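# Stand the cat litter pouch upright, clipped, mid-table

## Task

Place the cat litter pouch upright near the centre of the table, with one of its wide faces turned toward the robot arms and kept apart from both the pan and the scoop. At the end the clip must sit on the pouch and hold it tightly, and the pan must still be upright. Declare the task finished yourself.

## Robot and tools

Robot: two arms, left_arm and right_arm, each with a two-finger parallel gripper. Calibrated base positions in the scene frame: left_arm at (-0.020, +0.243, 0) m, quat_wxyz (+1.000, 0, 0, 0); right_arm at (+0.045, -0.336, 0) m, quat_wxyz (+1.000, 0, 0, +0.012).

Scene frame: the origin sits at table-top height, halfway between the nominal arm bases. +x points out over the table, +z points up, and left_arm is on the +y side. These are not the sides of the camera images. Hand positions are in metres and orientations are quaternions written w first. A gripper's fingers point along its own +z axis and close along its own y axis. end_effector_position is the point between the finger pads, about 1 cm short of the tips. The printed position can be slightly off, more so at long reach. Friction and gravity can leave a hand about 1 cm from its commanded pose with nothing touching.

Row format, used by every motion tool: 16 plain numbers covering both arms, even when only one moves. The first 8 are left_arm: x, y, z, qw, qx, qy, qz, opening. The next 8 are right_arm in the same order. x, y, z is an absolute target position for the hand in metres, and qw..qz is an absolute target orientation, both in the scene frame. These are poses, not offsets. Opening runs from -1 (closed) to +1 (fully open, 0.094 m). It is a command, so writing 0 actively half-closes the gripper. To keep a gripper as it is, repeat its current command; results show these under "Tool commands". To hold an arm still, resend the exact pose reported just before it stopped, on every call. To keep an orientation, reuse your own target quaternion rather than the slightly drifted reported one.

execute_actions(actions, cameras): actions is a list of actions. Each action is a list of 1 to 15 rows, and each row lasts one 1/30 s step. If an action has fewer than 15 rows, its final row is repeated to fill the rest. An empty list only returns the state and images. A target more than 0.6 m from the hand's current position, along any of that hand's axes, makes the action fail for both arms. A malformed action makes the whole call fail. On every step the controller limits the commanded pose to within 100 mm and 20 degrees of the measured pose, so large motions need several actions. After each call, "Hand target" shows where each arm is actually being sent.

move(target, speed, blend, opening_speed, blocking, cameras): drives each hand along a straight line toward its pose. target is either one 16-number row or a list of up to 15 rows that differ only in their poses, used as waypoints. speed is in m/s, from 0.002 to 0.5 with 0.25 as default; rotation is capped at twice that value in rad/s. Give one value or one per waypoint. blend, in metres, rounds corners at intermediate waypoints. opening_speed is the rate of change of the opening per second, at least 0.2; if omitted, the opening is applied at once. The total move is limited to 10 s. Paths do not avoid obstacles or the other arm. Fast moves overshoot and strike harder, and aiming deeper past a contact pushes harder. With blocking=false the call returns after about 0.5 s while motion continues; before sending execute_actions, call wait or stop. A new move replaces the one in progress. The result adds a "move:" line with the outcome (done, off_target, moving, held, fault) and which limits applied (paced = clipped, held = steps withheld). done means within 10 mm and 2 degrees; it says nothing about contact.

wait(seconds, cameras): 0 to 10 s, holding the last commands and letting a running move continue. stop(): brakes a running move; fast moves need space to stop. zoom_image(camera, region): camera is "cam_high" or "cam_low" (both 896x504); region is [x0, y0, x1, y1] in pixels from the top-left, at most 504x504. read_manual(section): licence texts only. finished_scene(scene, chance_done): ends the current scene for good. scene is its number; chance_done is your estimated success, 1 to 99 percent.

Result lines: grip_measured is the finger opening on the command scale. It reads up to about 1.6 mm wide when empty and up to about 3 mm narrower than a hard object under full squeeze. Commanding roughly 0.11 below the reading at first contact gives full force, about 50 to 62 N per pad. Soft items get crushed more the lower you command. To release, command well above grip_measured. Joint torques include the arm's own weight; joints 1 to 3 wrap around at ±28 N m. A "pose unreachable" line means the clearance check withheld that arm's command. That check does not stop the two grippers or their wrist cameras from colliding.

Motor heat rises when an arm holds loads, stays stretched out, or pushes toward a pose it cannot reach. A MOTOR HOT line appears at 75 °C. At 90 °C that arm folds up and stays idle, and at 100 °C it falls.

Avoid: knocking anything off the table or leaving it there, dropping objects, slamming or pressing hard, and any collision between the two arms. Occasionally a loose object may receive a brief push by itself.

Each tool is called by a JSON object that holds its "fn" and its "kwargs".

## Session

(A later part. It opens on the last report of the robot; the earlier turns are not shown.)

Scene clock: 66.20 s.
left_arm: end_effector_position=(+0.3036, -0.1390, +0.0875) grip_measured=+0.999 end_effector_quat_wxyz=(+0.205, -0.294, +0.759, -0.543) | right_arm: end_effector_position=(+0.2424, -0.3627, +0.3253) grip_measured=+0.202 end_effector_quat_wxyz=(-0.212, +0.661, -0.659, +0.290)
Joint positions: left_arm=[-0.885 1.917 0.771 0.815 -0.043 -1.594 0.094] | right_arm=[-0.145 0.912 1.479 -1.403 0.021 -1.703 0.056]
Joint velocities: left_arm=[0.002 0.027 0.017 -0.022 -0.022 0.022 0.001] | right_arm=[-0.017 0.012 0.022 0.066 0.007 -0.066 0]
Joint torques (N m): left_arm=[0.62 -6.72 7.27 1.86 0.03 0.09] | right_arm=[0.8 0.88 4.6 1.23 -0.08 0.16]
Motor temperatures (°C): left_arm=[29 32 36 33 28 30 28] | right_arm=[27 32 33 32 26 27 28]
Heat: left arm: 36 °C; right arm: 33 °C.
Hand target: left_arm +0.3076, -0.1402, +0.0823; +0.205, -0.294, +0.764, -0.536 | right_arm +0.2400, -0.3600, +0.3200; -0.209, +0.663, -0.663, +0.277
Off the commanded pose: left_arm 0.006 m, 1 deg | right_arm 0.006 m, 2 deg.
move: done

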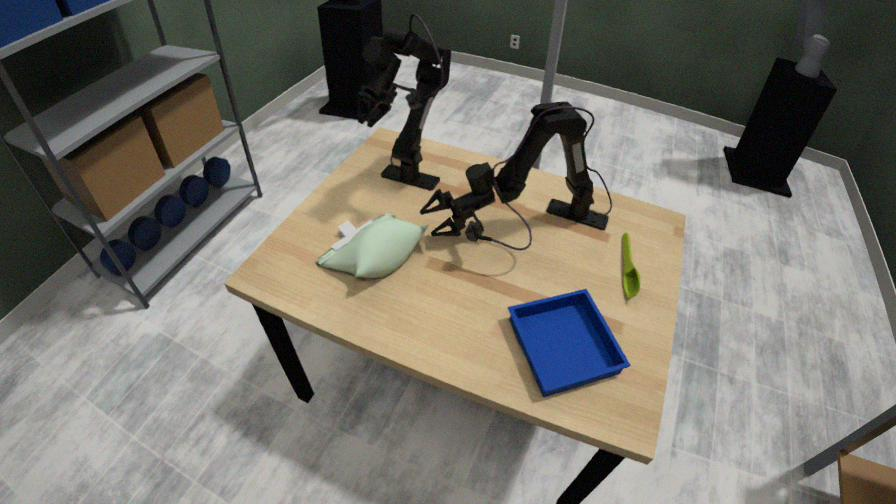

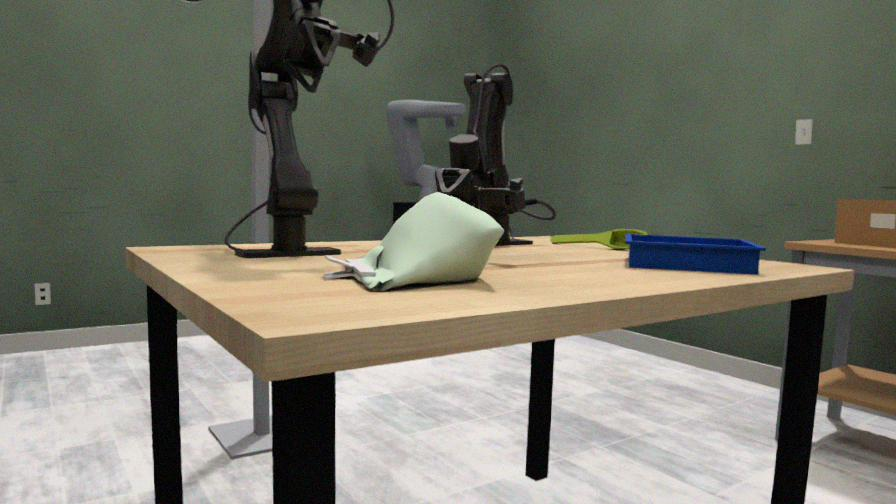

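{"fn": "move", "kwargs": {"target": [[0.3255, -0.1590, 0.076, 0.20555, -0.29356, 0.76475, -0.53548, 1.0, 0.24, -0.36, 0.32, 0.2094, -0.6642, 0.6641, -0.2774, 0.2]], "speed": 0.04}}

{"fn": "zoom_image", "kwargs": {"camera": "cam_high", "region": [330, 160, 530, 300]}}

{"fn": "zoom_image", "kwargs": {"camera": "cam_low", "region": [350, 100, 600, 300]}}

Scene clock: 67.80 s.
left_arm: end_effector_position=(+0.3209, -0.1575, +0.0815) grip_measured=+0.999 end_effector_quat_wxyz=(+0.205, -0.295, +0.759, -0.543) | right_arm: end_effector_position=(+0.2424, -0.3627, +0.3253) grip_measured=+0.202 end_effector_quat_wxyz=(-0.212, +0.661, -0.659, +0.290)
Joint positions: left_arm=[-0.881 2.006 0.878 0.795 -0.04 -1.594 0.094] | right_arm=[-0.145 0.912 1.479 -1.403 0.021 -1.703 0.056]
Joint velocities: left_arm=[-0.002 0.002 -0.002 -0.139 -0.022 -0.022 0.001] | right_arm=[-0.007 -0.012 0.002 -0.051 0.007 -0.007 0.001]
Joint torques (N m): left_arm=[0.51 -7.34 7.57 1.85 0.03 0.14] | right_arm=[0.61 1.09 4.75 1.23 -0.05 0.16]
Motor temperatures (°C): left_arm=[29 32 37 33 28 30 28] | right_arm=[27 32 33 32 26 27 28]
Heat: left arm: 37 °C; right arm: 33 °C.
Hand target: left_arm +0.3251, -0.1587, +0.0758; +0.206, -0.294, +0.764, -0.536 | right_arm +0.2400, -0.3600, +0.3200; -0.209, +0.663, -0.663, +0.277
Off the commanded pose: left_arm 0.007 m, 1 deg | right_arm 0.006 m, 2 deg.
move: done

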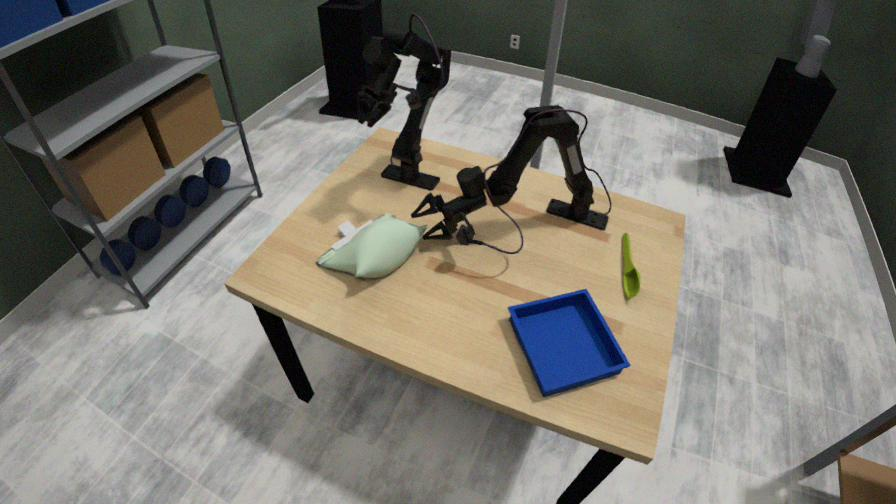

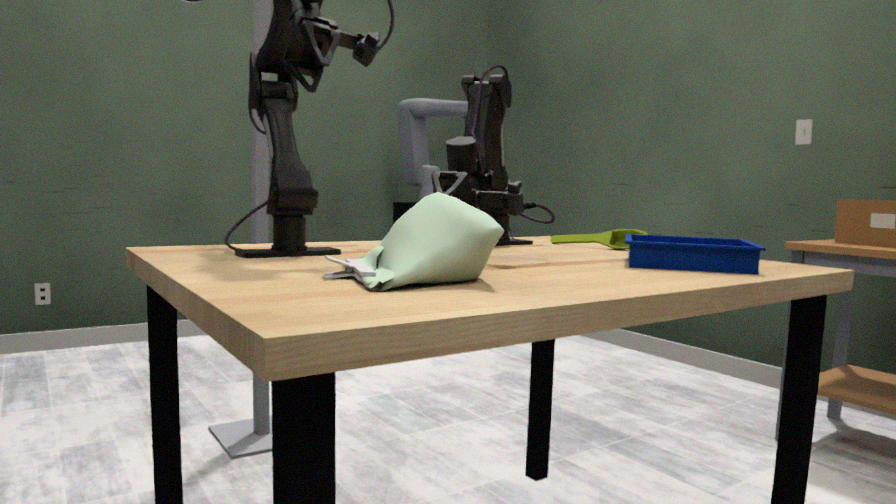

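Scaled by 2.520.

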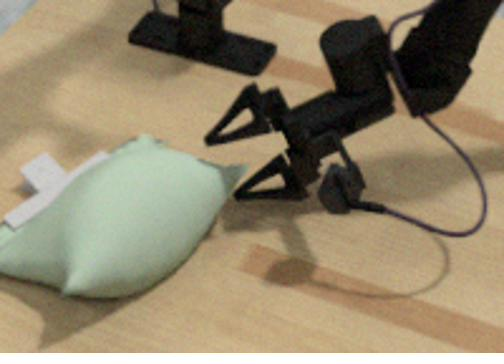

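Scaled by 2.016.

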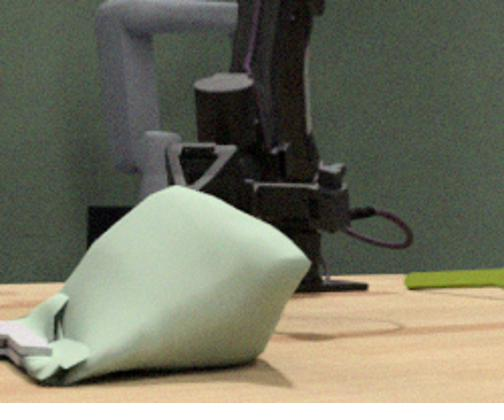

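{"fn": "move", "kwargs": {"target": [[0.3255, -0.1590, 0.076, 0.20555, -0.29356, 0.76475, -0.53548, 0.0, 0.24, -0.36, 0.32, 0.2094, -0.6642, 0.6641, -0.2774, 0.2]], "speed": 0.04, "opening_speed": 0.6}}

{"fn": "zoom_image", "kwargs": {"camera": "cam_high", "region": [380, 180, 480, 260]}}

{"fn": "move", "kwargs": {"target": [[0.3255, -0.1590, 0.076, 0.20555, -0.29356, 0.76475, -0.53548, -0.7, 0.24, -0.36, 0.32, 0.2094, -0.6642, 0.6641, -0.2774, 0.2]], "speed": 0.04, "opening_speed": 0.4}}

{"fn": "zoom_image", "kwargs": {"camera": "cam_high", "region": [380, 180, 480, 260]}}

Scene clock: 70.03 s.
left_arm: end_effector_position=(+0.3203, -0.1572, +0.0796) grip_measured=+0.001 end_effector_quat_wxyz=(+0.204, -0.295, +0.761, -0.540) | right_arm: end_effector_position=(+0.2424, -0.3627, +0.3253) grip_measured=+0.202 end_effector_quat_wxyz=(-0.212, +0.661, -0.659, +0.290)
Joint positions: left_arm=[-0.881 2.006 0.878 0.787 -0.038 -1.594 0.047] | right_arm=[-0.145 0.912 1.479 -1.403 0.021 -1.703 0.056]
Joint velocities: left_arm=[-0.007 -0.012 -0.027 -0.037 -0.022 -0.022 0] | right_arm=[-0.002 -0.002 0.007 0.037 -0.11 0.037 0]
Joint torques (N m): left_arm=[0.43 -7.35 7.8 1.93 0.03 0.07] | right_arm=[0.54 1.03 4.74 1.14 -0.09 0.08]
Motor temperatures (°C): left_arm=[29 33 36 34 28 30 28] | right_arm=[27 32 33 32 26 27 28]
Heat: left arm: 36 °C; right arm: 33 °C.
Hand target: left_arm +0.3252, -0.1588, +0.0760; +0.205, -0.294, +0.765, -0.536 | right_arm +0.2400, -0.3600, +0.3200; -0.209, +0.663, -0.663, +0.277
Off the commanded pose: left_arm 0.007 m, 1 deg | right_arm 0.006 m, 2 deg.
move: done

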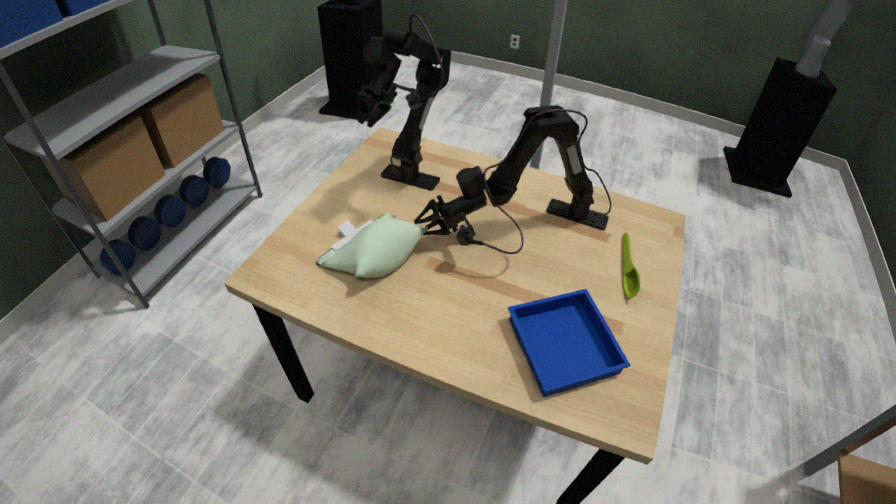

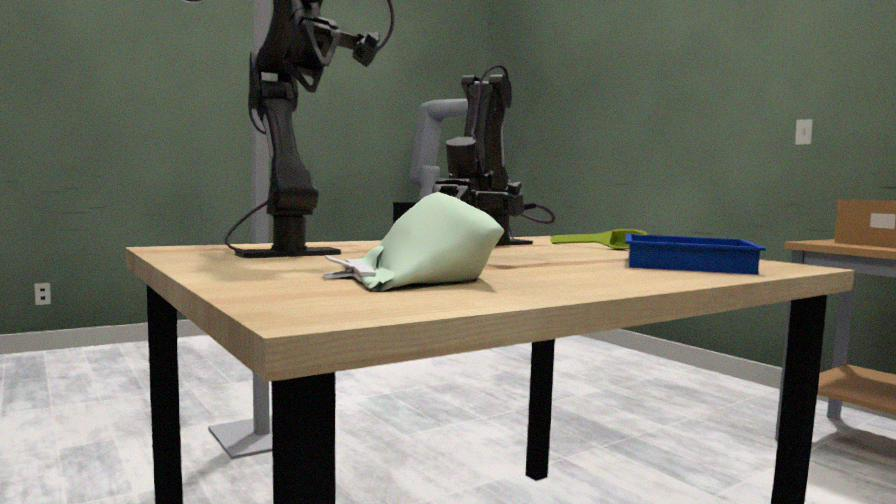

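Scaled by 5.040.

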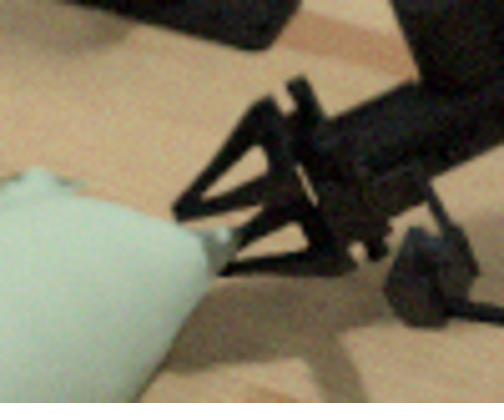

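Scene clock: 72.03 s.
left_arm: end_effector_position=(+0.3188, -0.1576, +0.0776) grip_measured=-0.694 end_effector_quat_wxyz=(+0.201, -0.291, +0.765, -0.537) | right_arm: end_effector_position=(+0.2424, -0.3627, +0.3253) grip_measured=+0.202 end_effector_quat_wxyz=(-0.212, +0.661, -0.659, +0.290)
Joint positions: left_arm=[-0.881 2.006 0.878 0.779 -0.03 -1.587 0.014] | right_arm=[-0.145 0.912 1.479 -1.403 0.021 -1.703 0.056]
Joint velocities: left_arm=[0.027 0.007 -0.012 -0.007 0.037 0.037 0.001] | right_arm=[-0.002 0.007 -0.007 -0.007 0.066 -0.022 0]
Joint torques (N m): left_arm=[0.55 -7.36 7.72 2 -0.09 0.03] | right_arm=[0.64 0.98 4.72 1.16 -0.11 0.11]
Motor temperatures (°C): left_arm=[29 33 36 34 28 30 28] | right_arm=[27 32 33 32 26 27 28]
Heat: left arm: 36 °C; right arm: 33 °C.
Hand target: left_arm +0.3253, -0.1588, +0.0760; +0.206, -0.294, +0.765, -0.535 | right_arm +0.2400, -0.3600, +0.3200; -0.209, +0.663, -0.663, +0.277
Off the commanded pose: left_arm 0.007 m, 1 deg | right_arm 0.006 m, 2 deg.
move: done

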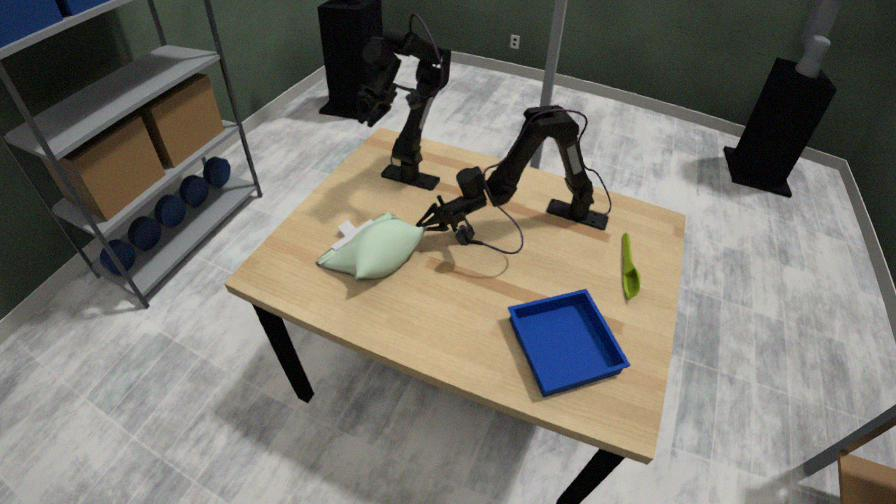

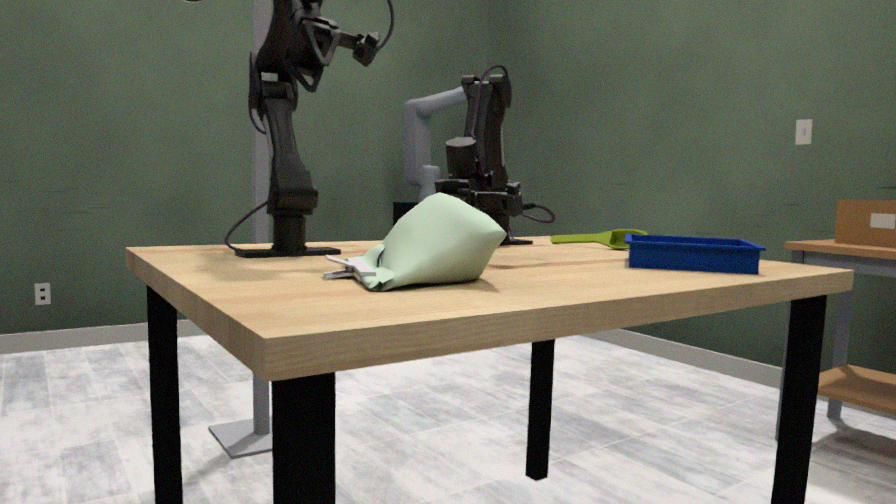

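Scaled by 5.040.

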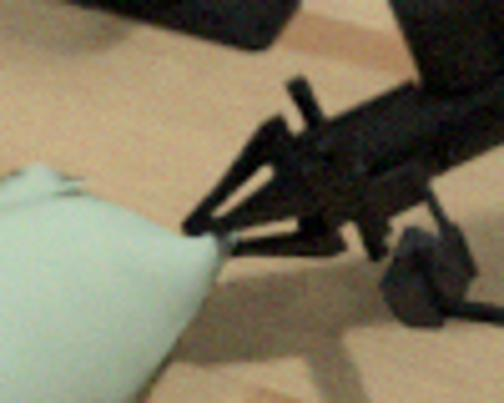

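{"fn": "move", "kwargs": {"target": [[0.3255, -0.1590, 0.076, 0.20555, -0.29356, 0.76475, -0.53548, -1.0, 0.24, -0.36, 0.32, 0.2094, -0.6642, 0.6641, -0.2774, 0.2]], "speed": 0.04, "opening_speed": 0.3}}

{"fn": "zoom_image", "kwargs": {"camera": "cam_high", "region": [380, 180, 480, 260]}}

Scene clock: 73.53 s.
left_arm: end_effector_position=(+0.3169, -0.1591, +0.0774) grip_measured=-0.981 end_effector_quat_wxyz=(+0.197, -0.287, +0.767, -0.539) | right_arm: end_effector_position=(+0.2424, -0.3627, +0.3253) grip_measured=+0.202 end_effector_quat_wxyz=(-0.212, +0.661, -0.659, +0.290)
Joint positions: left_arm=[-0.881 2.006 0.878 0.778 -0.017 -1.585 0.001] | right_arm=[-0.145 0.912 1.479 -1.403 0.021 -1.703 0.056]
Joint velocities: left_arm=[-0.007 -0.007 0.002 -0.022 -0.051 0.066 -0.001] | right_arm=[-0.007 0.012 -0.002 -0.022 -0.007 -0.066 0.001]
Joint torques (N m): left_arm=[0.47 -7.47 7.62 2.01 -0.21 0.02] | right_arm=[0.53 1.07 4.67 1.18 -0.11 0.15]
Motor temperatures (°C): left_arm=[29 34 36 34 28 30 28] | right_arm=[27 32 33 32 26 27 28]
Heat: left arm: 36 °C; right arm: 33 °C.
Hand target: left_arm +0.3252, -0.1589, +0.0761; +0.205, -0.293, +0.765, -0.536 | right_arm +0.2400, -0.3600, +0.3200; -0.209, +0.663, -0.663, +0.277
Off the commanded pose: left_arm 0.009 m, 1 deg | right_arm 0.006 m, 2 deg.
move: done

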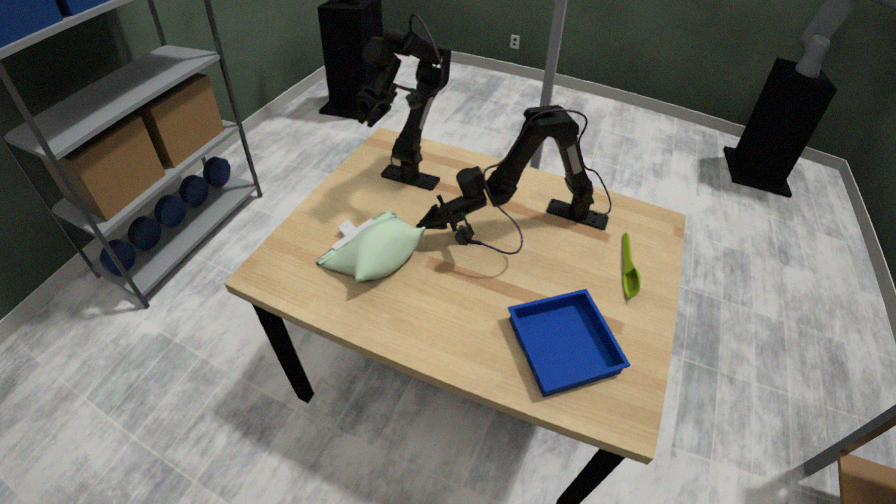

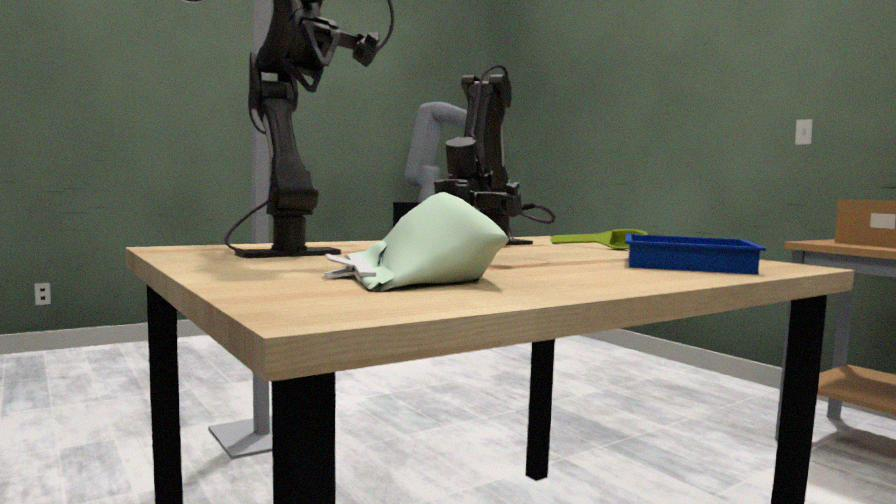

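Scaled by 5.040.

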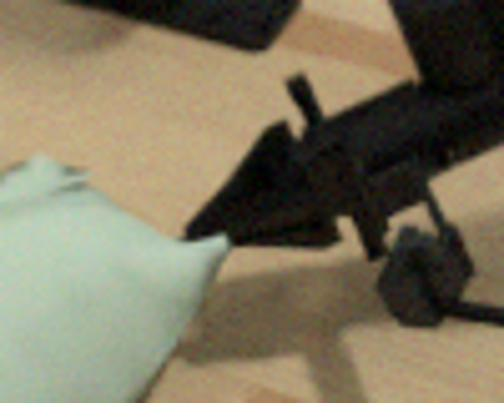

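{"fn": "move", "kwargs": {"target": [[0.3255, -0.1340, 0.086, 0.20555, -0.29356, 0.76475, -0.53548, -1.0, 0.24, -0.36, 0.32, 0.2094, -0.6642, 0.6641, -0.2774, 0.2]], "speed": 0.04}}

{"fn": "zoom_image", "kwargs": {"camera": "cam_high", "region": [330, 180, 480, 290]}}

Scene clock: 74.87 s.
left_arm: end_effector_position=(+0.3209, -0.1444, +0.0751) grip_measured=-0.982 end_effector_quat_wxyz=(+0.192, -0.285, +0.771, -0.535) | right_arm: end_effector_position=(+0.2424, -0.3627, +0.3253) grip_measured=+0.202 end_effector_quat_wxyz=(-0.212, +0.661, -0.659, +0.290)
Joint positions: left_arm=[-0.841 1.984 0.845 0.779 0.029 -1.569 0.001] | right_arm=[-0.145 0.912 1.479 -1.403 0.021 -1.703 0.056]
Joint velocities: left_arm=[-0.002 0.012 0.007 0.007 -0.022 0.051 -0.001] | right_arm=[0.002 0.002 0.002 0.007 -0.095 0.022 -0.001]
Joint torques (N m): left_arm=[1.13 -11.86 4.49 1.92 -0.21 0.02] | right_arm=[0.53 0.94 4.55 1.23 -0.08 0.1]
Motor temperatures (°C): left_arm=[29 34 36 34 28 30 28] | right_arm=[27 32 33 32 26 27 28]
Heat: left arm: 36 °C; right arm: 33 °C.
Hand target: left_arm +0.3258, -0.1346, +0.0856; +0.205, -0.294, +0.765, -0.536 | right_arm +0.2400, -0.3600, +0.3200; -0.209, +0.663, -0.663, +0.277
Off the commanded pose: left_arm 0.016 m, 2 deg | right_arm 0.006 m, 2 deg.
move: off_target (left_arm)

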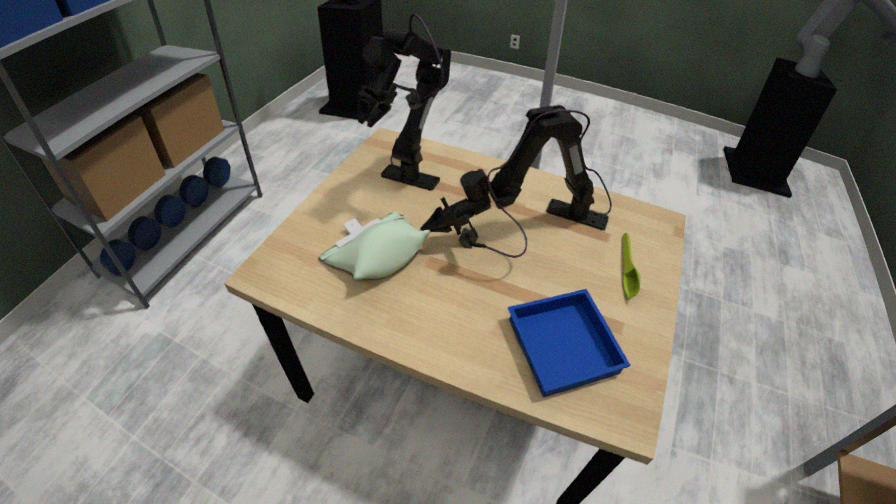

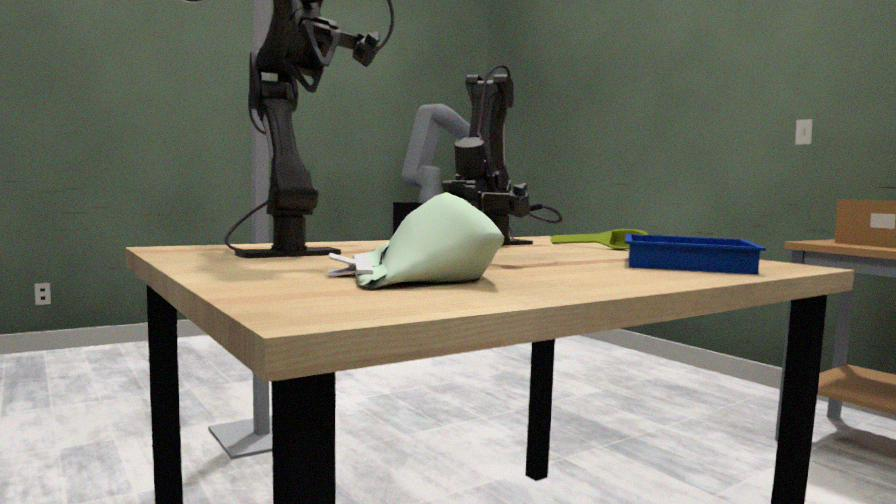

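Scaled by 3.360.

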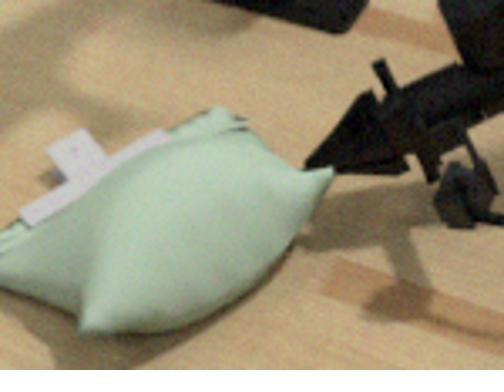

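{"fn": "move", "kwargs": {"target": [[0.318, -0.09, 0.10, 0.19, -0.279, 0.776, -0.533, -1.0, 0.24, -0.36, 0.32, 0.2094, -0.6642, 0.6641, -0.2774, 0.2], [0.312, -0.04, 0.10, 0.17743, -0.26306, 0.78620, -0.53030, -1.0, 0.24, -0.36, 0.32, 0.2094, -0.6642, 0.6641, -0.2774, 0.2]], "speed": 0.05}}

{"fn": "zoom_image", "kwargs": {"camera": "cam_high", "region": [330, 160, 530, 300]}}

Scene clock: 77.60 s.
left_arm: end_effector_position=(+0.3050, -0.0475, +0.0825) grip_measured=-0.986 end_effector_quat_wxyz=(+0.151, -0.265, +0.799, -0.518) | right_arm: end_effector_position=(+0.2424, -0.3627, +0.3253) grip_measured=+0.202 end_effector_quat_wxyz=(-0.212, +0.661, -0.659, +0.290)
Joint positions: left_arm=[-0.596 1.702 0.594 0.65 0.336 -1.446 0.001] | right_arm=[-0.145 0.912 1.479 -1.403 0.021 -1.703 0.056]
Joint velocities: left_arm=[0.002 -0.002 -0.002 -0.066 -0.022 -0.066 -0.001] | right_arm=[0.002 -0.007 0.002 -0.037 -0.066 -0.037 0]
Joint torques (N m): left_arm=[1.51 -9.65 5.12 2.17 -0.11 0.06] | right_arm=[0.7 1.05 4.52 1.18 -0.11 0.14]
Motor temperatures (°C): left_arm=[29 35 36 34 28 30 29] | right_arm=[27 32 33 32 26 27 28]
Heat: left arm: 36 °C; right arm: 33 °C.
Hand target: left_arm +0.3125, -0.0409, +0.1010; +0.175, -0.265, +0.785, -0.532 | right_arm +0.2400, -0.3600, +0.3200; -0.209, +0.663, -0.663, +0.277
Off the commanded pose: left_arm 0.020 m, 4 deg | right_arm 0.006 m, 2 deg.
move: off_target (left_arm)

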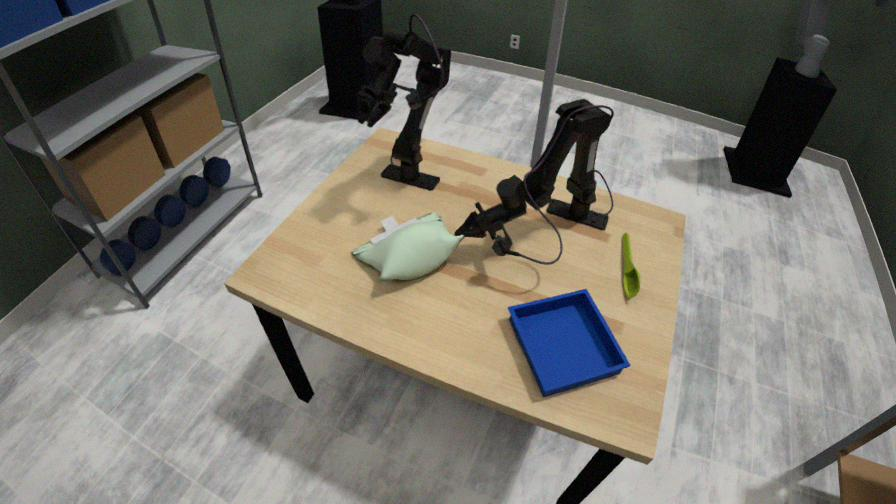

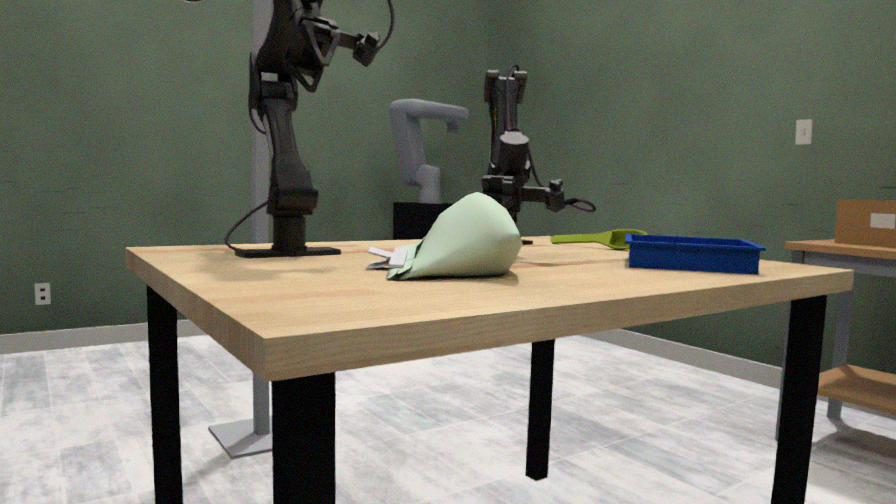

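Scaled by 2.520.

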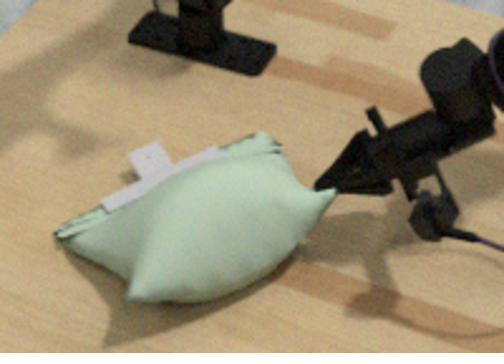

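{"fn": "move", "kwargs": {"target": [[0.313, 0.005, 0.10, 0.160, -0.250, 0.800, -0.522, -1.0, 0.24, -0.36, 0.32, 0.2094, -0.6642, 0.6641, -0.2774, 0.2], [0.315, 0.06, 0.10, 0.1448, -0.2286, 0.8159, -0.5110, -1.0, 0.24, -0.36, 0.32, 0.2094, -0.6642, 0.6641, -0.2774, 0.2]], "speed": 0.05}}

{"fn": "zoom_image", "kwargs": {"camera": "cam_high", "region": [350, 160, 550, 300]}}

Scene clock: 81.10 s.
left_arm: end_effector_position=(+0.3042, +0.0522, +0.0842) grip_measured=-0.986 end_effector_quat_wxyz=(+0.113, -0.234, +0.821, -0.509) | right_arm: end_effector_position=(+0.2424, -0.3627, +0.3253) grip_measured=+0.202 end_effector_quat_wxyz=(-0.212, +0.661, -0.659, +0.290)
Joint positions: left_arm=[-0.206 1.553 0.555 0.328 0.747 -1.135 0.001] | right_arm=[-0.145 0.912 1.479 -1.403 0.021 -1.703 0.056]
Joint velocities: left_arm=[-0.012 0.002 -0.002 -0.051 -0.022 0.037 0] | right_arm=[0.002 0.002 -0.017 -0.007 -0.022 -0.037 -0.001]
Joint torques (N m): left_arm=[1.78 -7.9 7.28 1.74 0.17 -0.03] | right_arm=[0.62 0.96 4.78 1.2 -0.11 0.14]
Motor temperatures (°C): left_arm=[29 35 36 35 28 30 29] | right_arm=[27 32 33 32 26 27 28]
Heat: left arm: 36 °C; right arm: 33 °C.
Hand target: left_arm +0.3155, +0.0590, +0.1020; +0.143, -0.231, +0.813, -0.516 | right_arm +0.2401, -0.3600, +0.3200; -0.209, +0.663, -0.663, +0.277
Off the commanded pose: left_arm 0.021 m, 4 deg | right_arm 0.006 m, 2 deg.
move: off_target (left_arm)

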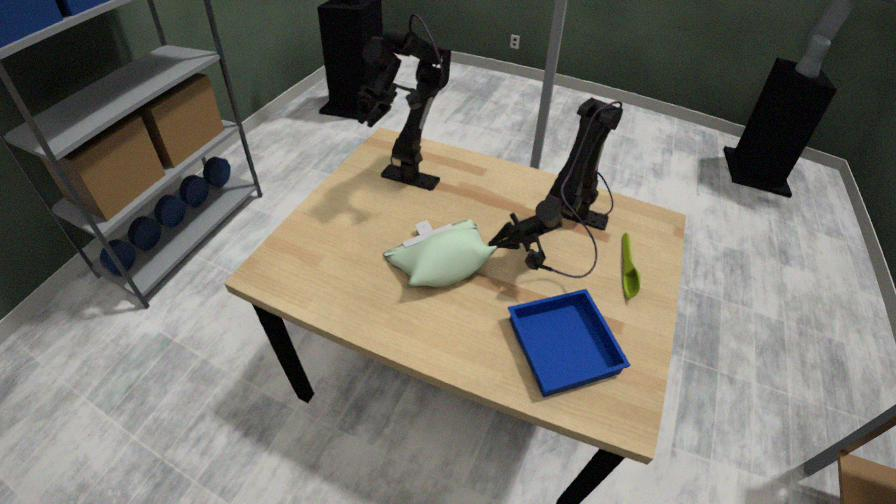

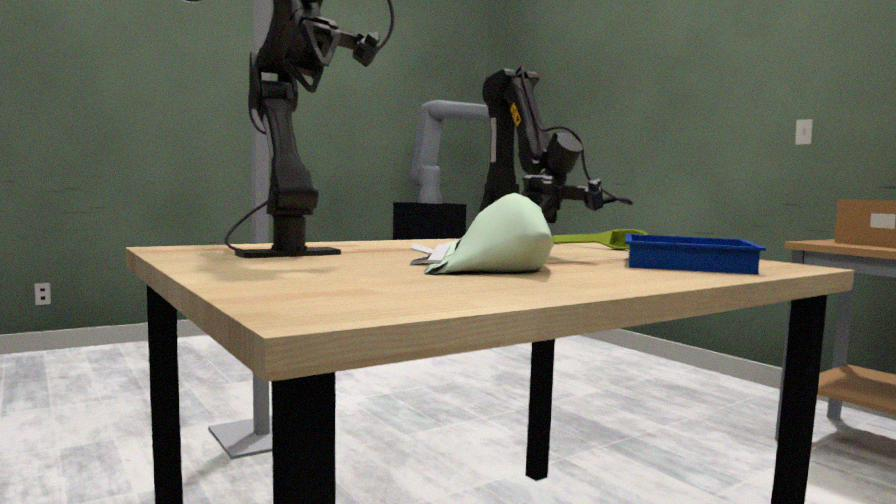

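Scaled by 2.520.

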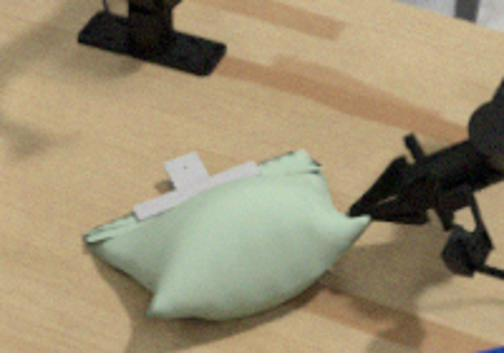

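{"fn": "move", "kwargs": {"target": [[0.345, 0.088, 0.103, 0.07168, -0.11929, 0.84883, -0.51003, -1.0, 0.24, -0.36, 0.32, 0.2094, -0.6642, 0.6641, -0.2774, 0.2], [0.378, 0.122, 0.103, -0.00899, 0.01496, 0.85704, -0.51496, -1.0, 0.24, -0.36, 0.32, 0.2094, -0.6642, 0.6641, -0.2774, 0.2]], "speed": 0.05}}

{"fn": "zoom_image", "kwargs": {"camera": "cam_high", "region": [350, 160, 550, 300]}}

Scene clock: 88.17 s.
left_arm: end_effector_position=(+0.3742, +0.1135, +0.0987) grip_measured=-0.986 end_effector_quat_wxyz=(-0.012, +0.015, +0.860, -0.509) | right_arm: end_effector_position=(+0.2424, -0.3627, +0.3253) grip_measured=+0.202 end_effector_quat_wxyz=(-0.212, +0.661, -0.659, +0.290)
Joint positions: left_arm=[0.065 2.199 1.641 -1.202 1.059 0.212 0.001] | right_arm=[-0.145 0.912 1.479 -1.403 0.021 -1.703 0.056]
Joint velocities: left_arm=[-0.007 -0.017 0.007 -0.037 -0.037 0.037 0] | right_arm=[0.002 -0.017 -0.002 -0.007 -0.007 -0.11 0.001]
Joint torques (N m): left_arm=[1.78 -9.92 8.53 -0.18 0.76 0.11] | right_arm=[0.85 0.87 4.85 1.23 -0.09 0.17]
Motor temperatures (°C): left_arm=[29 35 37 34 29 30 29] | right_arm=[27 32 33 32 26 27 28]
Heat: left arm: 37 °C; right arm: 33 °C.
Hand target: left_arm +0.3806, +0.1210, +0.1070; -0.003, +0.008, +0.856, -0.517 | right_arm +0.2401, -0.3600, +0.3200; -0.209, +0.663, -0.663, +0.277
Off the commanded pose: left_arm 0.010 m, 1 deg | right_arm 0.006 m, 2 deg.
move: done

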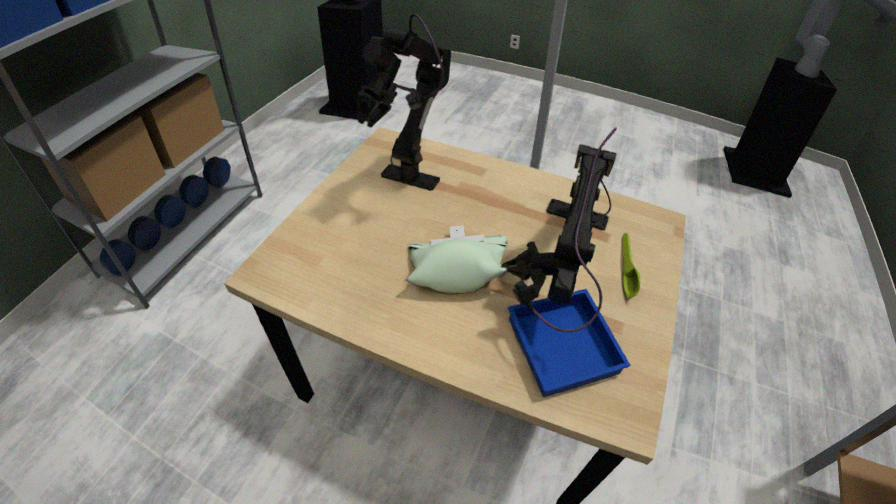

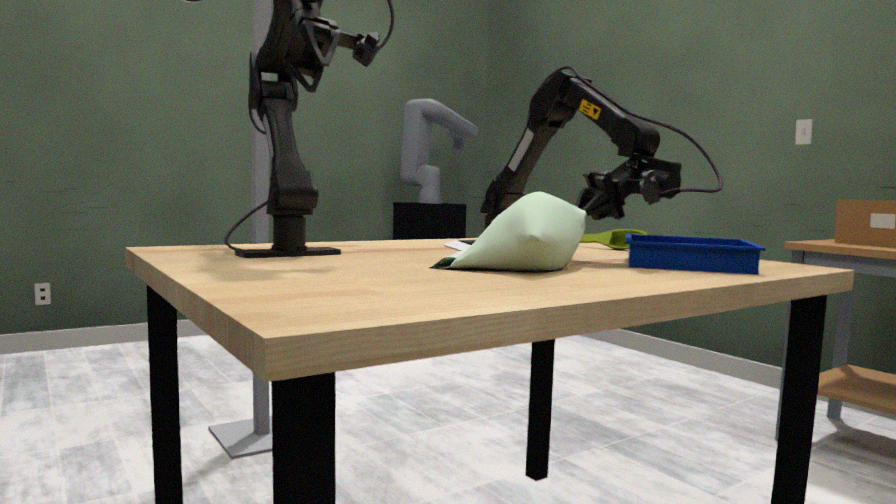

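Scaled by 2.520.

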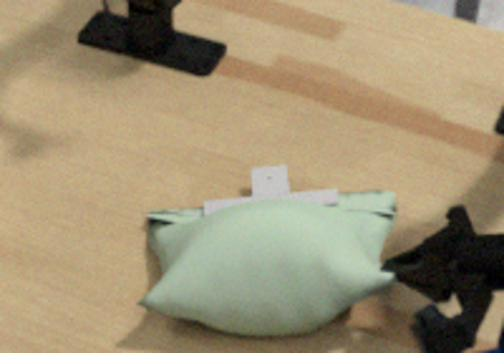

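{"fn": "move", "kwargs": {"target": [[0.428, 0.122, 0.103, -0.00899, 0.01496, 0.85704, -0.51496, -1.0, 0.24, -0.36, 0.32, 0.2094, -0.6642, 0.6641, -0.2774, 0.2]], "speed": 0.05}}

{"fn": "zoom_image", "kwargs": {"camera": "cam_high", "region": [370, 170, 570, 310]}}

{"fn": "zoom_image", "kwargs": {"camera": "cam_low", "region": [420, 130, 740, 300]}}

Scene clock: 90.27 s.
left_arm: end_effector_position=(+0.4155, +0.1176, +0.0978) grip_measured=-0.986 end_effector_quat_wxyz=(-0.032, +0.010, +0.861, -0.507) | right_arm: end_effector_position=(+0.2424, -0.3627, +0.3253) grip_measured=+0.202 end_effector_quat_wxyz=(-0.212, +0.661, -0.659, +0.290)
Joint positions: left_arm=[0.066 2.412 2.003 -1.41 1.048 0.235 0.001] | right_arm=[-0.145 0.912 1.479 -1.403 0.021 -1.703 0.056]
Joint velocities: left_arm=[0.012 -0.017 -0.002 -0.037 -0.007 0.022 -0.001] | right_arm=[0.007 0.002 0.007 -0.007 -0.022 -0.007 -0.001]
Joint torques (N m): left_arm=[0.9 -10.8 9.06 0.22 0.77 0.02] | right_arm=[0.65 0.96 4.75 1.19 -0.1 0.13]
Motor temperatures (°C): left_arm=[29 36 38 34 29 30 29] | right_arm=[27 32 33 33 26 27 28]
Heat: left arm: 38 °C; right arm: 33 °C.
Hand target: left_arm +0.4275, +0.1219, +0.1026; -0.008, +0.015, +0.857, -0.515 | right_arm +0.2400, -0.3600, +0.3200; -0.209, +0.663, -0.663, +0.277
Off the commanded pose: left_arm 0.014 m, 3 deg | right_arm 0.006 m, 2 deg.
move: off_target (left_arm)

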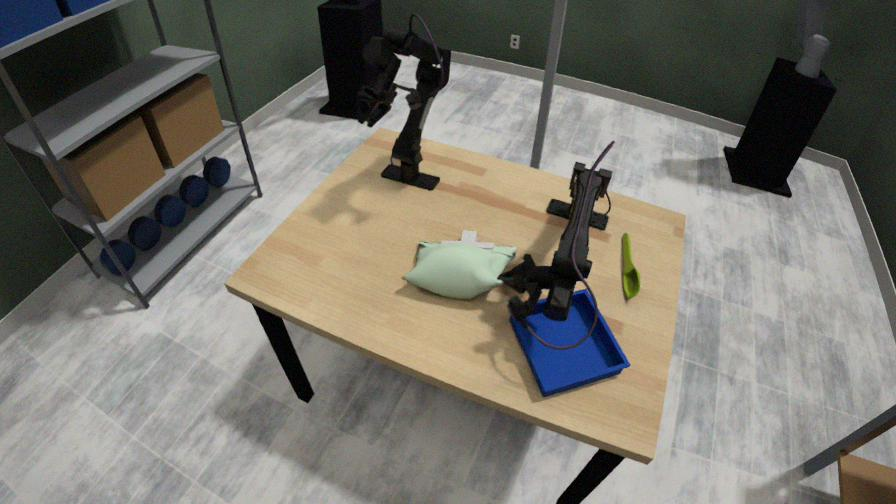

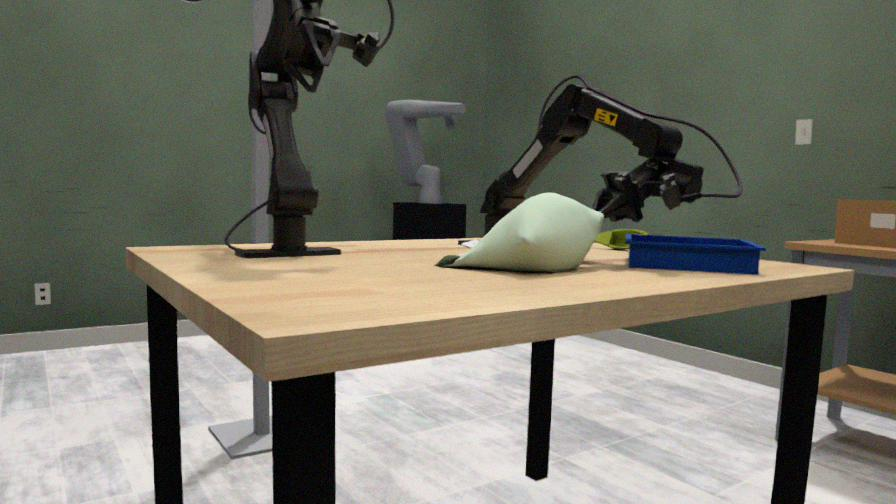

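Scaled by 2.520.

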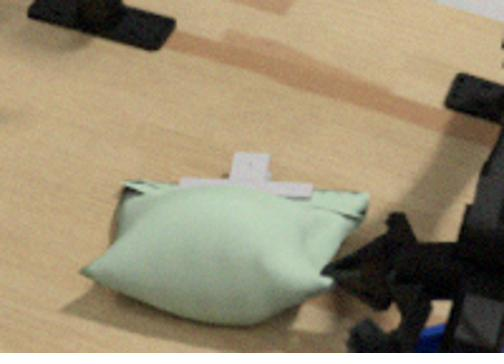

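Scaled by 1.575.

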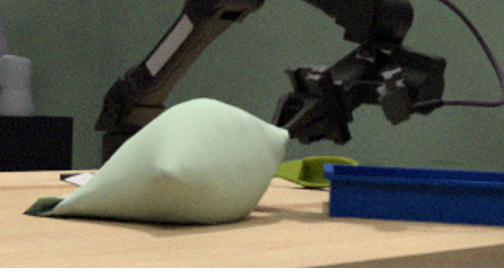

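{"fn": "move", "kwargs": {"target": [[0.424, 0.118, 0.088, -0.00899, 0.01496, 0.85704, -0.51496, -1.0, 0.24, -0.36, 0.32, 0.2094, -0.6642, 0.6641, -0.2774, 0.2]], "speed": 0.03, "cameras": []}}

{"fn": "move", "kwargs": {"target": [[0.424, 0.118, 0.088, -0.00899, 0.01496, 0.85704, -0.51496, 0.0, 0.24, -0.36, 0.32, 0.2094, -0.6642, 0.6641, -0.2774, 0.2]], "speed": 0.03, "opening_speed": 0.4}}

{"fn": "zoom_image", "kwargs": {"camera": "cam_high", "region": [370, 170, 570, 310]}}

{"fn": "zoom_image", "kwargs": {"camera": "cam_low", "region": [420, 130, 740, 300]}}

Scene clock: 91.60 s.
left_arm: end_effector_position=(+0.4148, +0.1170, +0.0922) grip_measured=-0.986 end_effector_quat_wxyz=(-0.031, +0.010, +0.860, -0.510) | right_arm: end_effector_position=(+0.2424, -0.3627, +0.3253) grip_measured=+0.202 end_effector_quat_wxyz=(-0.212, +0.661, -0.659, +0.290)
Joint positions: left_arm=[0.066 2.412 1.977 -1.382 1.054 0.235 0.001] | right_arm=[-0.145 0.912 1.479 -1.403 0.021 -1.703 0.056]
Joint velocities: left_arm=[0.007 0.007 0.007 0.022 -0.037 0.037 0] | right_arm=[-0.032 -0.002 -0.002 0.022 -0.051 -0.022 0]
Joint torques (N m): left_arm=[0.4 -11.23 5.3 0.65 0.7 -0.01] | right_arm=[0.84 0.87 4.66 1.22 -0.1 0.11]
Motor temperatures (°C): left_arm=[29 37 38 33 29 30 29] | right_arm=[27 32 33 33 26 27 28]
Heat: left arm: 38 °C; right arm: 33 °C.
Hand target: left_arm +0.4233, +0.1182, +0.0882; -0.010, +0.016, +0.857, -0.515 | right_arm +0.2400, -0.3600, +0.3200; -0.209, +0.663, -0.663, +0.277
Off the commanded pose: left_arm 0.010 m, 3 deg | right_arm 0.006 m, 2 deg.
move: off_target (left_arm)
No camera images: "cameras" was empty.

Scene clock: 94.30 s.
left_arm: end_effector_position=(+0.4226, +0.1193, +0.0902) grip_measured=-0.001 end_effector_quat_wxyz=(-0.012, +0.016, +0.862, -0.507) | right_arm: end_effector_position=(+0.2424, -0.3627, +0.3253) grip_measured=+0.202 end_effector_quat_wxyz=(-0.212, +0.661, -0.659, +0.290)
Joint positions: left_arm=[0.07 2.412 1.977 -1.334 1.053 0.223 0.047] | right_arm=[-0.145 0.912 1.479 -1.403 0.021 -1.703 0.056]
Joint velocities: left_arm=[-0.002 -0.007 -0.017 -0.051 0.007 -0.051 0] | right_arm=[0.002 0.007 -0.007 0.066 -0.007 -0.051 0.001]
Joint torques (N m): left_arm=[0.23 -11.4 5.14 0.26 0.77 0.06] | right_arm=[0.7 0.77 4.74 1.21 -0.09 0.11]
Motor temperatures (°C): left_arm=[29 38 37 33 29 30 29] | right_arm=[27 32 33 33 26 27 28]
Heat: left arm: 38 °C; right arm: 33 °C.
Hand target: left_arm +0.4238, +0.1179, +0.0879; -0.009, +0.016, +0.857, -0.515 | right_arm +0.2400, -0.3600, +0.3200; -0.209, +0.663, -0.663, +0.277
Off the commanded pose: left_arm 0.003 m, 1 deg | right_arm 0.006 m, 2 deg.
move: done

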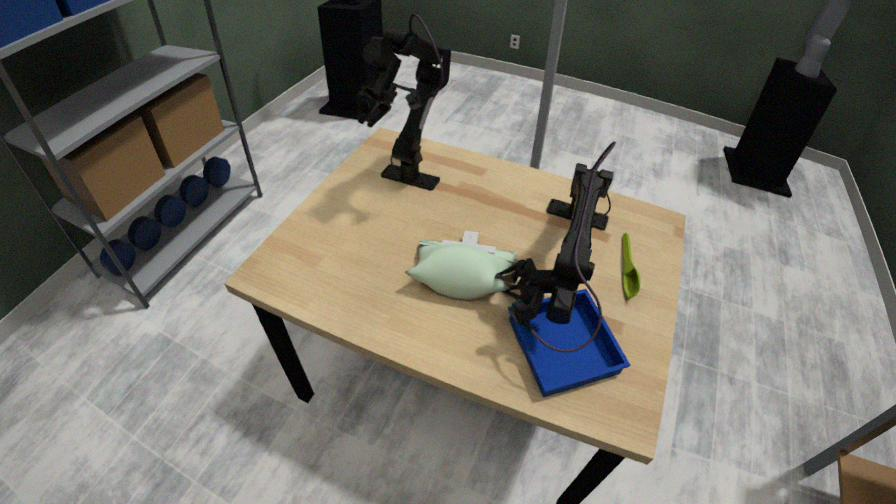

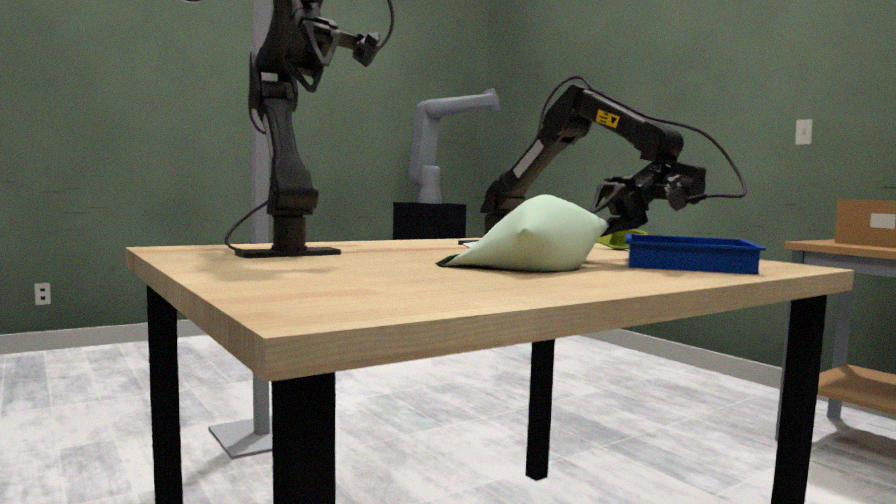

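Scaled by 2.520.

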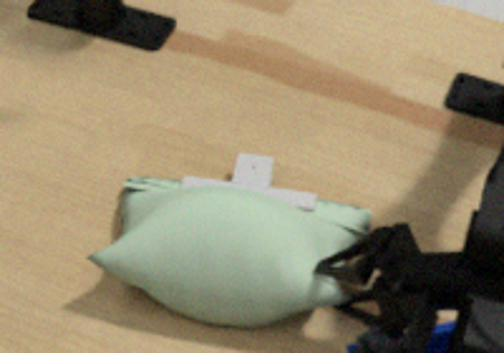

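Scaled by 1.575.

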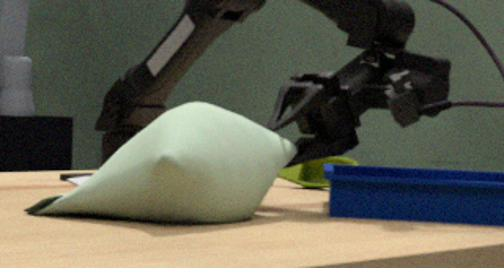

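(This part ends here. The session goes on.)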